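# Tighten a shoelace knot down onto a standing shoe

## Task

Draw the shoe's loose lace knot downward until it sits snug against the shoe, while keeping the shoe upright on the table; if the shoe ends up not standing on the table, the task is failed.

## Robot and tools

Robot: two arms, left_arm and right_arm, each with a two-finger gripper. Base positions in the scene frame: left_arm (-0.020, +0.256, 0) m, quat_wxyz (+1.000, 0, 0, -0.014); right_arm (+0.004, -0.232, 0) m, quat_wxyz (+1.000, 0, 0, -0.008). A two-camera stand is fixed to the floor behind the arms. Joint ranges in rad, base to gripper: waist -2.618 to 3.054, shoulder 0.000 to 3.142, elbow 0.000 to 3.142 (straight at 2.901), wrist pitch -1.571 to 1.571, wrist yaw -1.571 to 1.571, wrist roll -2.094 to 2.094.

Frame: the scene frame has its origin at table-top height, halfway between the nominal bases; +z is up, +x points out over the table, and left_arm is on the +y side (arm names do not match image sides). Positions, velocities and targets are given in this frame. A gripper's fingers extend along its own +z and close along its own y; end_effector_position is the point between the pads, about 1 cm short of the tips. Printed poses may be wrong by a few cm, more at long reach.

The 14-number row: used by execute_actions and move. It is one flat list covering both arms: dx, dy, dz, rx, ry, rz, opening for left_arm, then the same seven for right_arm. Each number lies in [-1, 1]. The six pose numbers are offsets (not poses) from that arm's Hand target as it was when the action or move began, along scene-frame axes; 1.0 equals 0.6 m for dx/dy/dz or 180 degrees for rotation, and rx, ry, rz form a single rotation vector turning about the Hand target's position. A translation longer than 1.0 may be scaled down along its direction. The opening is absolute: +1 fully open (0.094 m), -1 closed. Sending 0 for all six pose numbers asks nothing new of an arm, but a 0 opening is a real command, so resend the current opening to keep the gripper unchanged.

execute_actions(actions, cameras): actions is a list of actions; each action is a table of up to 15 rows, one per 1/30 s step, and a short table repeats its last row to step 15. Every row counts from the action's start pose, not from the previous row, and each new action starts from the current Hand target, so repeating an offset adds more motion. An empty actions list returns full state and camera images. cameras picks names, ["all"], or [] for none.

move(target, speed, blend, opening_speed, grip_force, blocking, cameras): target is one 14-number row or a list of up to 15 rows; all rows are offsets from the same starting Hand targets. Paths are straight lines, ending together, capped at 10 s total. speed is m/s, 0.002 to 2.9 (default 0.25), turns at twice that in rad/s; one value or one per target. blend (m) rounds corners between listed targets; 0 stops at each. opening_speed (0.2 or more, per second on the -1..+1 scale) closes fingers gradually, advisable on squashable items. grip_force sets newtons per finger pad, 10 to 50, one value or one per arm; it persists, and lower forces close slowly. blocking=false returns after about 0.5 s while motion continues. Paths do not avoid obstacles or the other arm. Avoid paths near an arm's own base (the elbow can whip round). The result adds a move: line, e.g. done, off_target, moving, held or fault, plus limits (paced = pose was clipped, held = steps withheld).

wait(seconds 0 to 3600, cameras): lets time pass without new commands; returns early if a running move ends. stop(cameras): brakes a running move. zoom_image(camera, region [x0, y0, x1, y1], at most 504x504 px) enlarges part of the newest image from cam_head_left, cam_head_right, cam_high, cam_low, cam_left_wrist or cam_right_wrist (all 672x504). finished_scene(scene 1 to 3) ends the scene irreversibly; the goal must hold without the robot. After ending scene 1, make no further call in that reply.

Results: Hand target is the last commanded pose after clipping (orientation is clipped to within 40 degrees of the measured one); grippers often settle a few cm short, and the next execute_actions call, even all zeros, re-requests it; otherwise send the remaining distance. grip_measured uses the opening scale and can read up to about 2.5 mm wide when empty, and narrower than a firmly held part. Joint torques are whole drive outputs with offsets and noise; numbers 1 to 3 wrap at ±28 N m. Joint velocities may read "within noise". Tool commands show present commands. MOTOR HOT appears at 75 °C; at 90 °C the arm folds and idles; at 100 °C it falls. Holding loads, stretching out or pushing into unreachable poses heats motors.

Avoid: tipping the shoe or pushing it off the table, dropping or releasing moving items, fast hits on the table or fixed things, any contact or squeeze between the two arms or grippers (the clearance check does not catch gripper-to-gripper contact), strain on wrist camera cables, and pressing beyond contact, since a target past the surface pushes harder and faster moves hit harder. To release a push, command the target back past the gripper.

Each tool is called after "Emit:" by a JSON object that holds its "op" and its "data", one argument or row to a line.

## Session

Emit:
{"op": "execute_actions", "data": {
  "actions": []
}}

Scene clock: 0.00 s.
left_arm: end_effector_position=(+0.3879, +0.2530, +0.1189) grip_measured=+1.000 end_effector_quat_wxyz=(+0.599, -0.039, +0.797, +0.067) | right_arm: end_effector_position=(+0.3938, -0.2312, +0.0860) grip_measured=+1.000 end_effector_quat_wxyz=(+0.575, +0.006, +0.818, -0.019)
Joint positions: left_arm=[-0.103 1.534 0.415 0.831 -0.28 -0.02 0.094] | right_arm=[0.046 1.558 0.323 0.888 0.066 -0.002 0.094]
Joint velocities: within noise
Joint torques (N m): no reading
Motor temperatures (°C): left_arm=[25 27 31 29 28 26 27] | right_arm=[28 30 31 26 27 26 27]
Heat: left arm: 31 °C; right arm: 31 °C.
Hand target: left_arm +0.3888, +0.2531, +0.1219; +0.601, -0.040, +0.795, +0.067 | right_arm +0.3973, -0.2312, +0.0948; +0.586, +0.007, +0.810, -0.018
Tool commands: left_gripper/opening=+1.0 right_gripper/opening=+1.0

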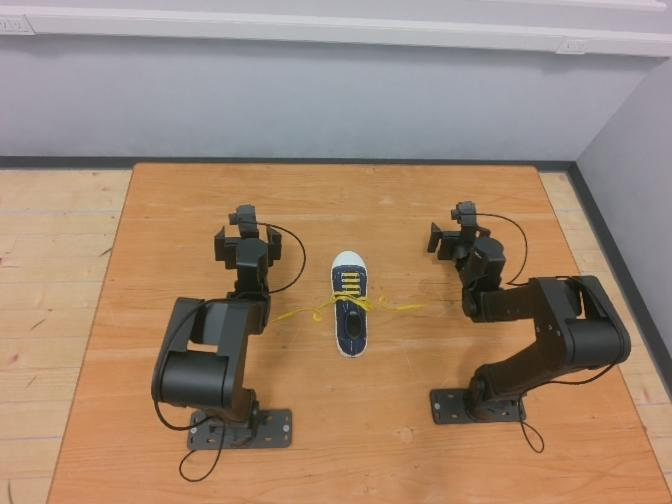

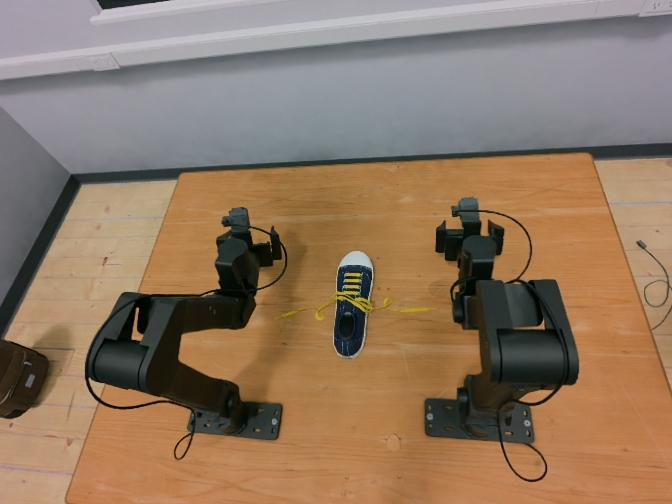

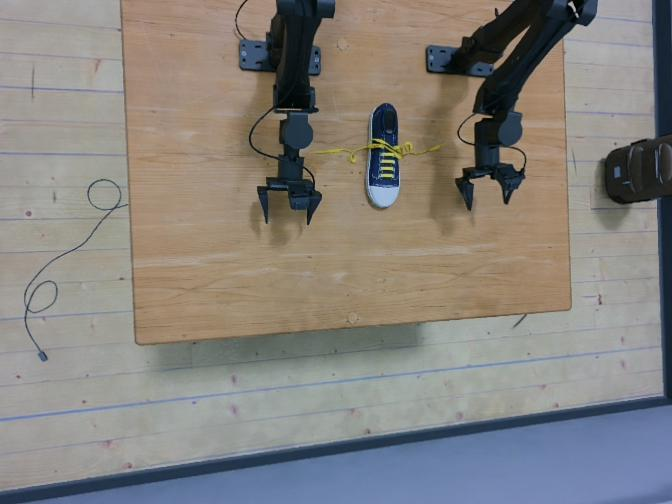

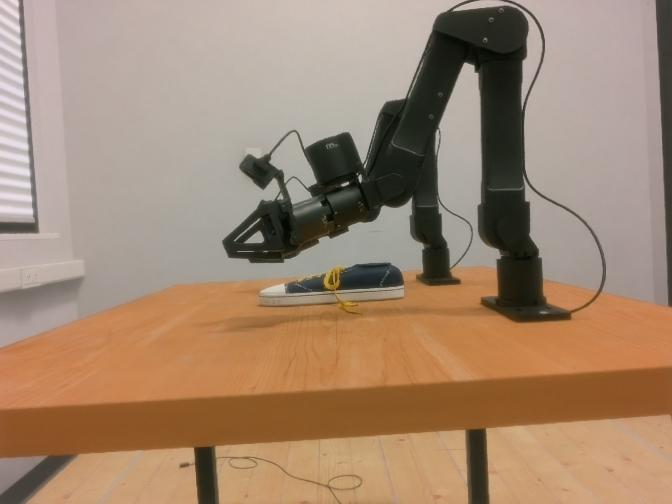

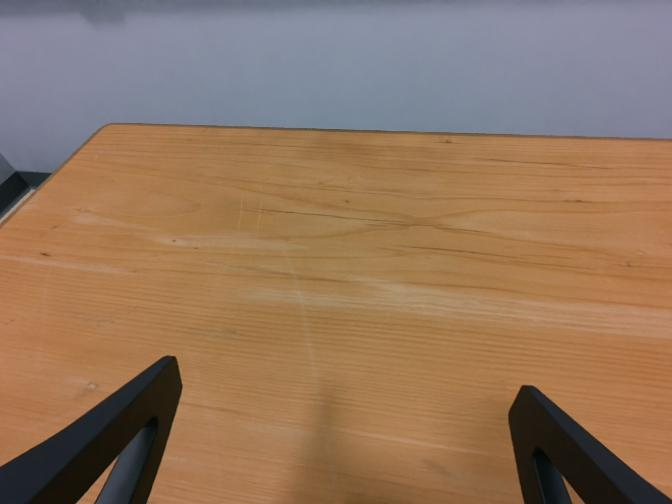

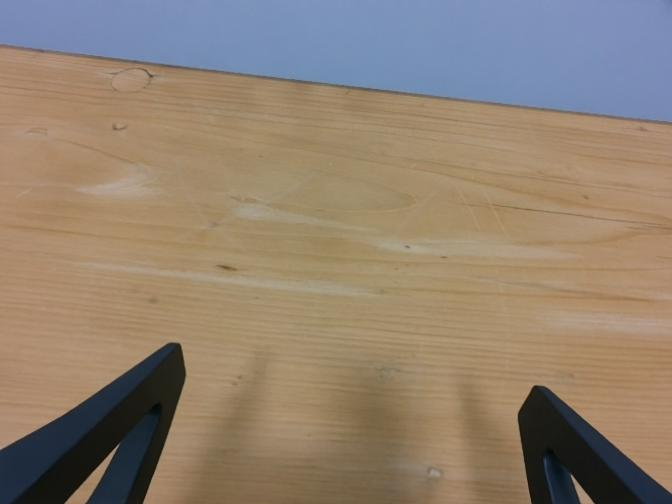

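Emit:
{"op": "move", "data": {
  "target": [-0.265,-0.08,-0.037,-0.35,0.28,0.396,0.2,-0.254,0.26,0.01,0.318,0.299,-0.423,0.2],
  "speed": 0.4,
  "cameras": ["cam_left_wrist","cam_right_wrist"]
}}

Scene clock: 13.83 s.
left_arm: end_effector_position=(+0.2269, +0.2042, +0.0959) grip_measured=+0.202 end_effector_quat_wxyz=(-0.002, +0.703, -0.711, +0.004) | right_arm: end_effector_position=(+0.2427, -0.0750, +0.0954) grip_measured=+0.202 end_effector_quat_wxyz=(-0.009, +0.690, +0.723, +0.007)
Joint positions: left_arm=[-0.18 1.497 1.116 -1.182 0.002 -1.769 0.056] | right_arm=[0.582 1.623 1.239 -1.178 -0.02 2.091 0.056]
Joint torques (N m): left_arm=[0.32 -4.94 8.79 0.32 -0.05 -0.1] | right_arm=[-0.57 -6.05 9.31 -0.07 -0.05 0.11]
Heat: left arm: 33 °C; right arm: 32 °C.
Hand target: left_arm +0.2298, +0.2051, +0.0997; +0.000, +0.708, -0.707, +0.000 | right_arm +0.2449, -0.0752, +0.1008; +0.000, +0.707, +0.707, +0.000
Off the commanded pose: left_arm 0.005 m, 1 deg | right_arm 0.006 m, 3 deg.
joint sent to its limit (right arm) — joint 6 (wrist roll), upper limit. The joint targets still meet the commanded pose.
move: off_target (right_arm)

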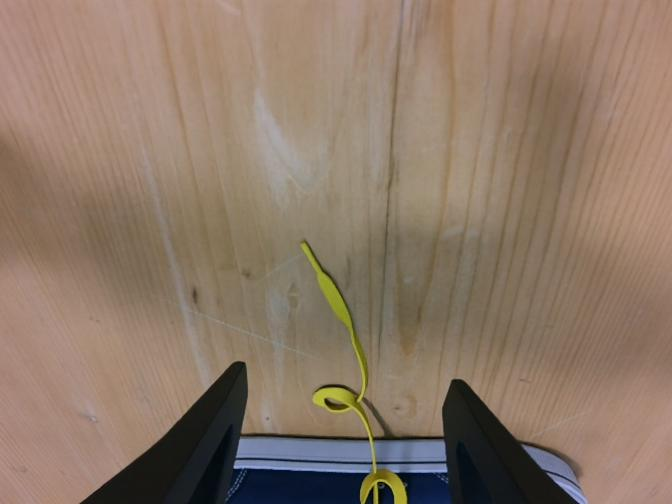

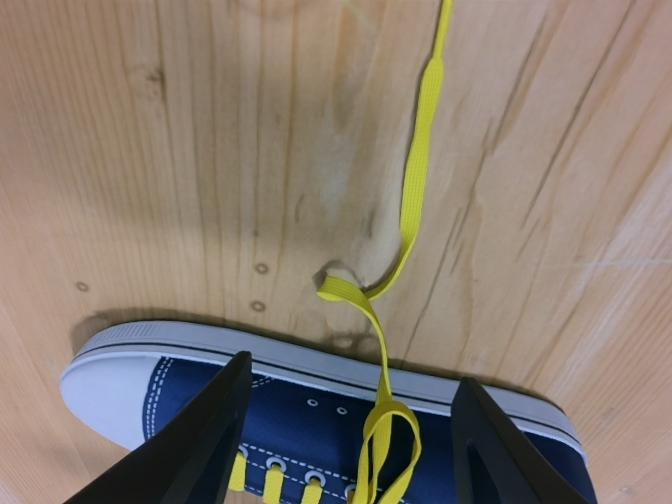

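Emit:
{"op": "move", "data": {
  "target": [
    [-0.005,-0.038,-0.1,0,0,0,0.2,-0.043,-0.022,-0.08,0,0,0.044,0.2],
    [-0.005,-0.038,-0.18,0,0,0,0.2,-0.043,-0.022,-0.155,0,0,0.044,0.2],
    [-0.005,-0.038,-0.18,0,0,0,-1,-0.043,-0.022,-0.155,0,0,0.044,-1],
    [-0.005,0.01,-0.05,0,0,0,-1,-0.043,-0.07,-0.05,0,0,0.044,-1]
  ],
  "speed": [0.2,0.07,0.1,0.15],
  "cameras": ["cam_left_wrist","cam_right_wrist","cam_head_right"]
}}

Scene clock: 26.37 s.
left_arm: end_effector_position=(+0.2235, +0.2080, +0.0602) grip_measured=-0.963 end_effector_quat_wxyz=(+0.010, +0.708, -0.706, -0.004) | right_arm: end_effector_position=(+0.2142, -0.1148, +0.0595) grip_measured=-0.972 end_effector_quat_wxyz=(-0.011, +0.657, +0.754, -0.006)
Joint positions: left_arm=[-0.16 1.537 1.008 -1.06 0.013 -1.763 0.002] | right_arm=[0.508 1.509 0.979 -1.06 -0.016 1.926 0.001]
Joint torques (N m): left_arm=[0.31 -7.82 7.91 0.29 -0.15 0.06] | right_arm=[-0.54 -7.27 8.62 -0.14 0.15 -0.04]
Heat: left arm: 34 °C; right arm: 32 °C.
Hand target: left_arm +0.2267, +0.2112, +0.0696; +0.000, +0.708, -0.707, -0.001 | right_arm +0.2191, -0.1172, +0.0709; +0.000, +0.656, +0.754, +0.000
Off the commanded pose: left_arm 0.011 m, 1 deg | right_arm 0.013 m, 1 deg.
move: off_target (left_arm, right_arm); target 3's new opening was sent with right_arm's hand 0.022 m and 1 deg from that target
Images, in order (width x height): cam_head_right 672x504, cam_left_wrist 672x504, cam_right_wrist 672x504.

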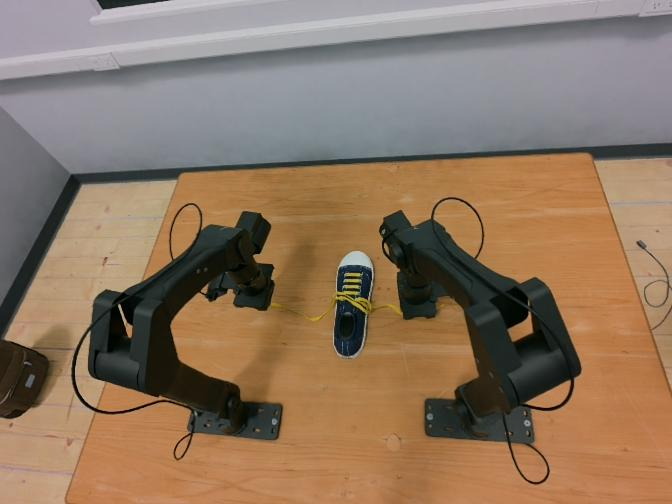

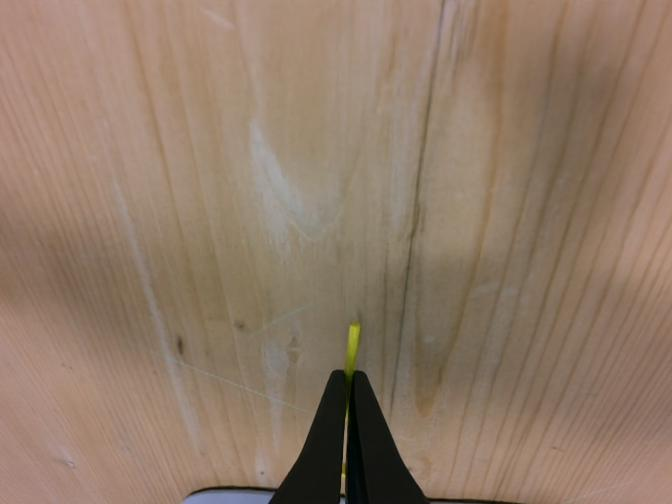

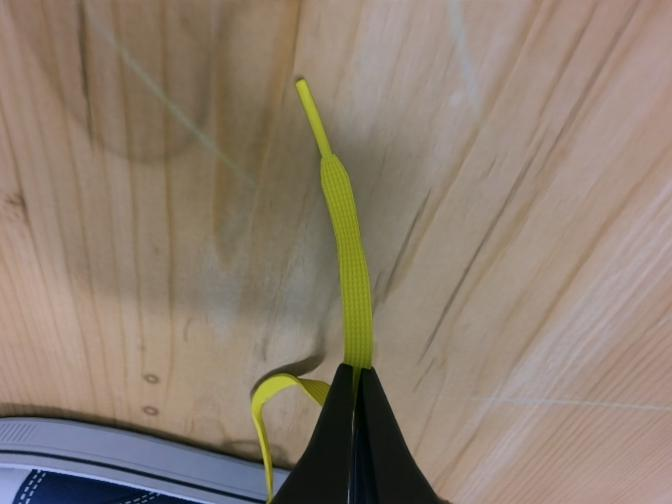

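Emit:
{"op": "move", "data": {
  "target": [0.02,0.28,0.01,0,0,0,-1,0.035,-0.31,0.01,0,0,0,-1],
  "speed": 0.09,
  "cameras": ["cam_head_right","cam_low"]
}}

Emit:
{"op": "zoom_image", "data": {
  "camera": "cam_head_right",
  "region": [250, 230, 450, 370]
}}

Emit:
{"op": "zoom_image", "data": {
  "camera": "cam_low",
  "region": [230, 220, 430, 340]
}}

Scene clock: 35.20 s.
left_arm: end_effector_position=(+0.2332, +0.3637, +0.0722) grip_measured=-0.963 end_effector_quat_wxyz=(+0.018, +0.706, -0.708, +0.016) | right_arm: end_effector_position=(+0.2308, -0.2814, +0.0706) grip_measured=-0.972 end_effector_quat_wxyz=(-0.036, +0.654, +0.755, +0.026)
Joint positions: left_arm=[0.455 1.632 1.153 -1.115 0.042 -1.14 0.002] | right_arm=[-0.263 1.486 1.001 -1.129 -0.077 1.147 0.001]
Joint velocities: left_arm=[within noise] | right_arm=[0.007 -0.002 0.002 -0.051 0.037 -0.154 -0.001]
Joint torques (N m): left_arm=[1.07 -6.11 8.98 0.54 -0.42 0.04] | right_arm=[-1.46 -4.85 9.62 0.23 0.79 -0.07]
Heat: left arm: 34 °C; right arm: 33 °C.
Hand target: left_arm +0.2387, +0.3791, +0.0756; +0.000, +0.707, -0.707, -0.001 | right_arm +0.2400, -0.3032, +0.0767; +0.000, +0.656, +0.754, +0.000
Off the commanded pose: left_arm 0.017 m, 3 deg | right_arm 0.025 m, 5 deg.
move: off_target (left_arm, right_arm)

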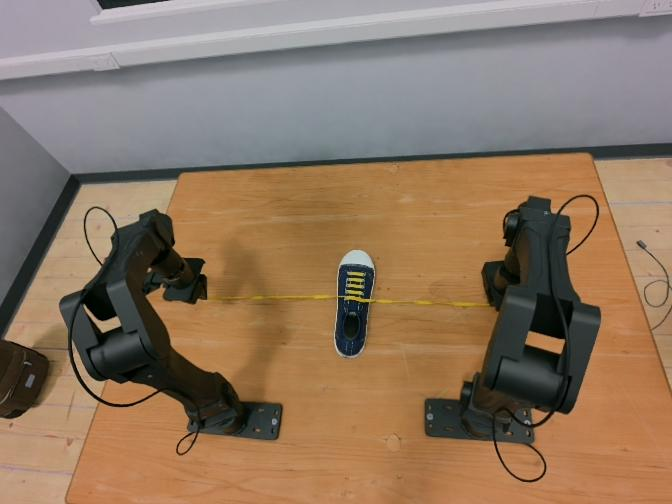

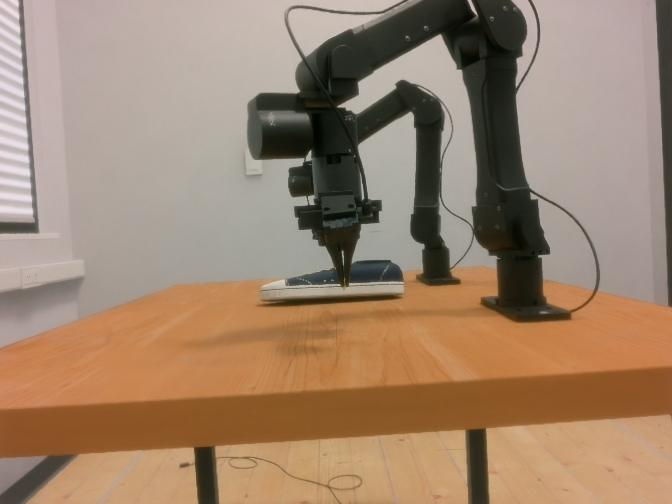

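Scaled by 2.520 from the camera's image (finer frame: 960x720).

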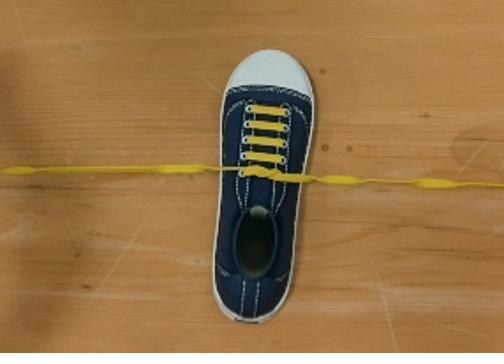

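Scaled by 2.520 from the camera's image (finer frame: 960x720).

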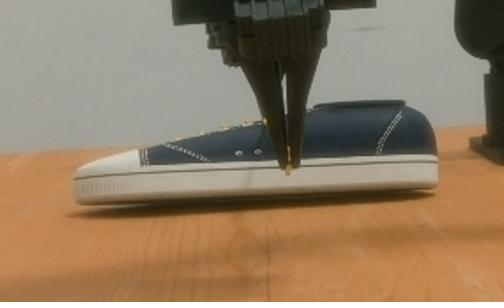

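Emit:
{"op": "move", "data": {
  "target": [
    [0,-0.01,-0.05,0,0,0,-1,0,0.01,-0.045,0,0,0,-1],
    [0,-0.09,-0.06,0,0,0,-1,0,0.1,-0.05,0,0,0,-1],
    [0,-0.09,-0.06,0,0,0,-0.3,0,0.1,-0.05,0,0,0,-0.3],
    [0,-0.09,0.06,0,0,0,-0.3,0,0.1,0.06,0,0,0,-0.3]
  ],
  "speed": [0.06,0.1,0.1,0.15],
  "cameras": ["cam_head_right","cam_low"]
}}

Emit:
{"op": "zoom_image", "data": {
  "camera": "cam_head_right",
  "region": [280, 230, 430, 370]
}}

Emit:
{"op": "zoom_image", "data": {
  "camera": "cam_low",
  "region": [230, 220, 430, 340]
}}

Scene clock: 43.83 s.
left_arm: end_effector_position=(+0.2367, +0.3226, +0.1007) grip_measured=-0.302 end_effector_quat_wxyz=(+0.015, +0.706, -0.708, +0.000) | right_arm: end_effector_position=(+0.2377, -0.2409, +0.1017) grip_measured=-0.302 end_effector_quat_wxyz=(-0.015, +0.655, +0.755, +0.000)
Joint positions: left_arm=[0.289 1.577 1.212 -1.231 0.015 -1.307 0.033] | right_arm=[-0.04 1.453 1.099 -1.24 -0.018 1.374 0.033]
Joint torques (N m): left_arm=[-0.32 -8.62 8.28 0.29 -0.16 -0.09] | right_arm=[0.28 -6.86 8.77 -0.08 0.16 0.04]
Heat: left arm: 34 °C; right arm: 33 °C.
Hand target: left_arm +0.2387, +0.3252, +0.1116; +0.000, +0.708, -0.707, -0.001 | right_arm +0.2401, -0.2432, +0.1128; +0.000, +0.656, +0.755, +0.000
Off the commanded pose: left_arm 0.011 m, 2 deg | right_arm 0.012 m, 2 deg.
move: off_target (left_arm, right_arm)

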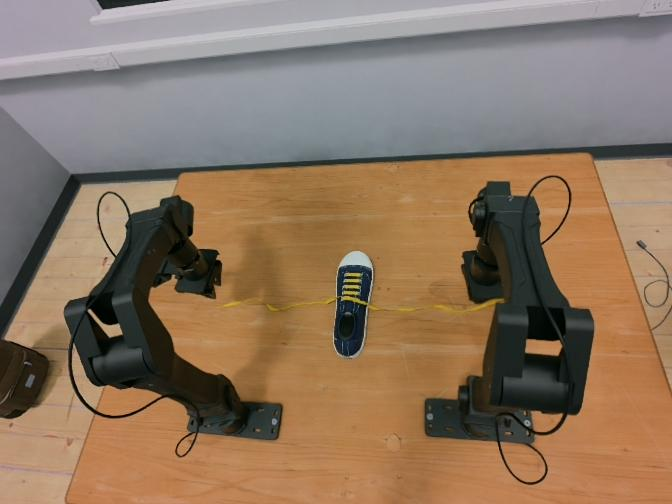

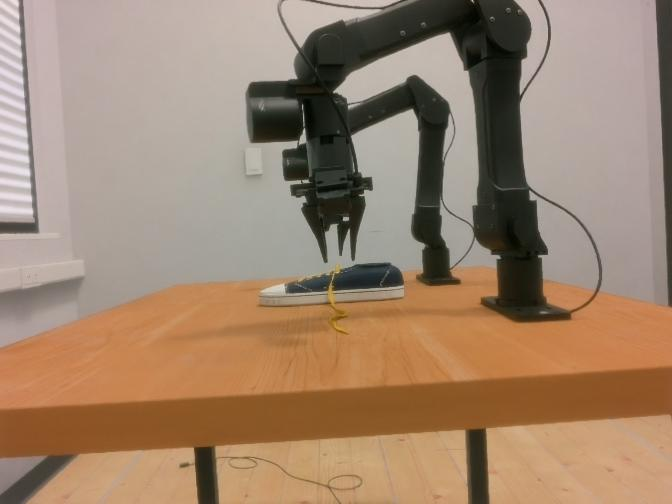

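Scaled by 3.360 from the camera's image (finer frame: 960x720).

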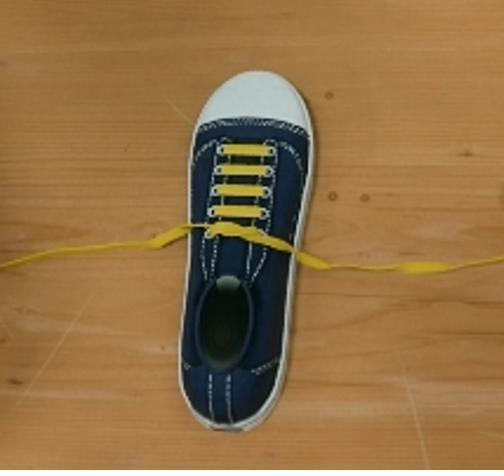

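Scaled by 2.520 from the camera's image (finer frame: 960x720).

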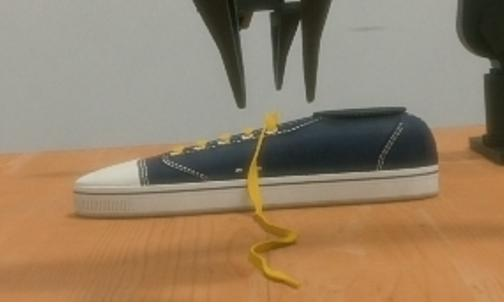

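Emit:
{"op": "finished_scene", "data": {
  "scene": 3
}}

The scene is finished: the task was done.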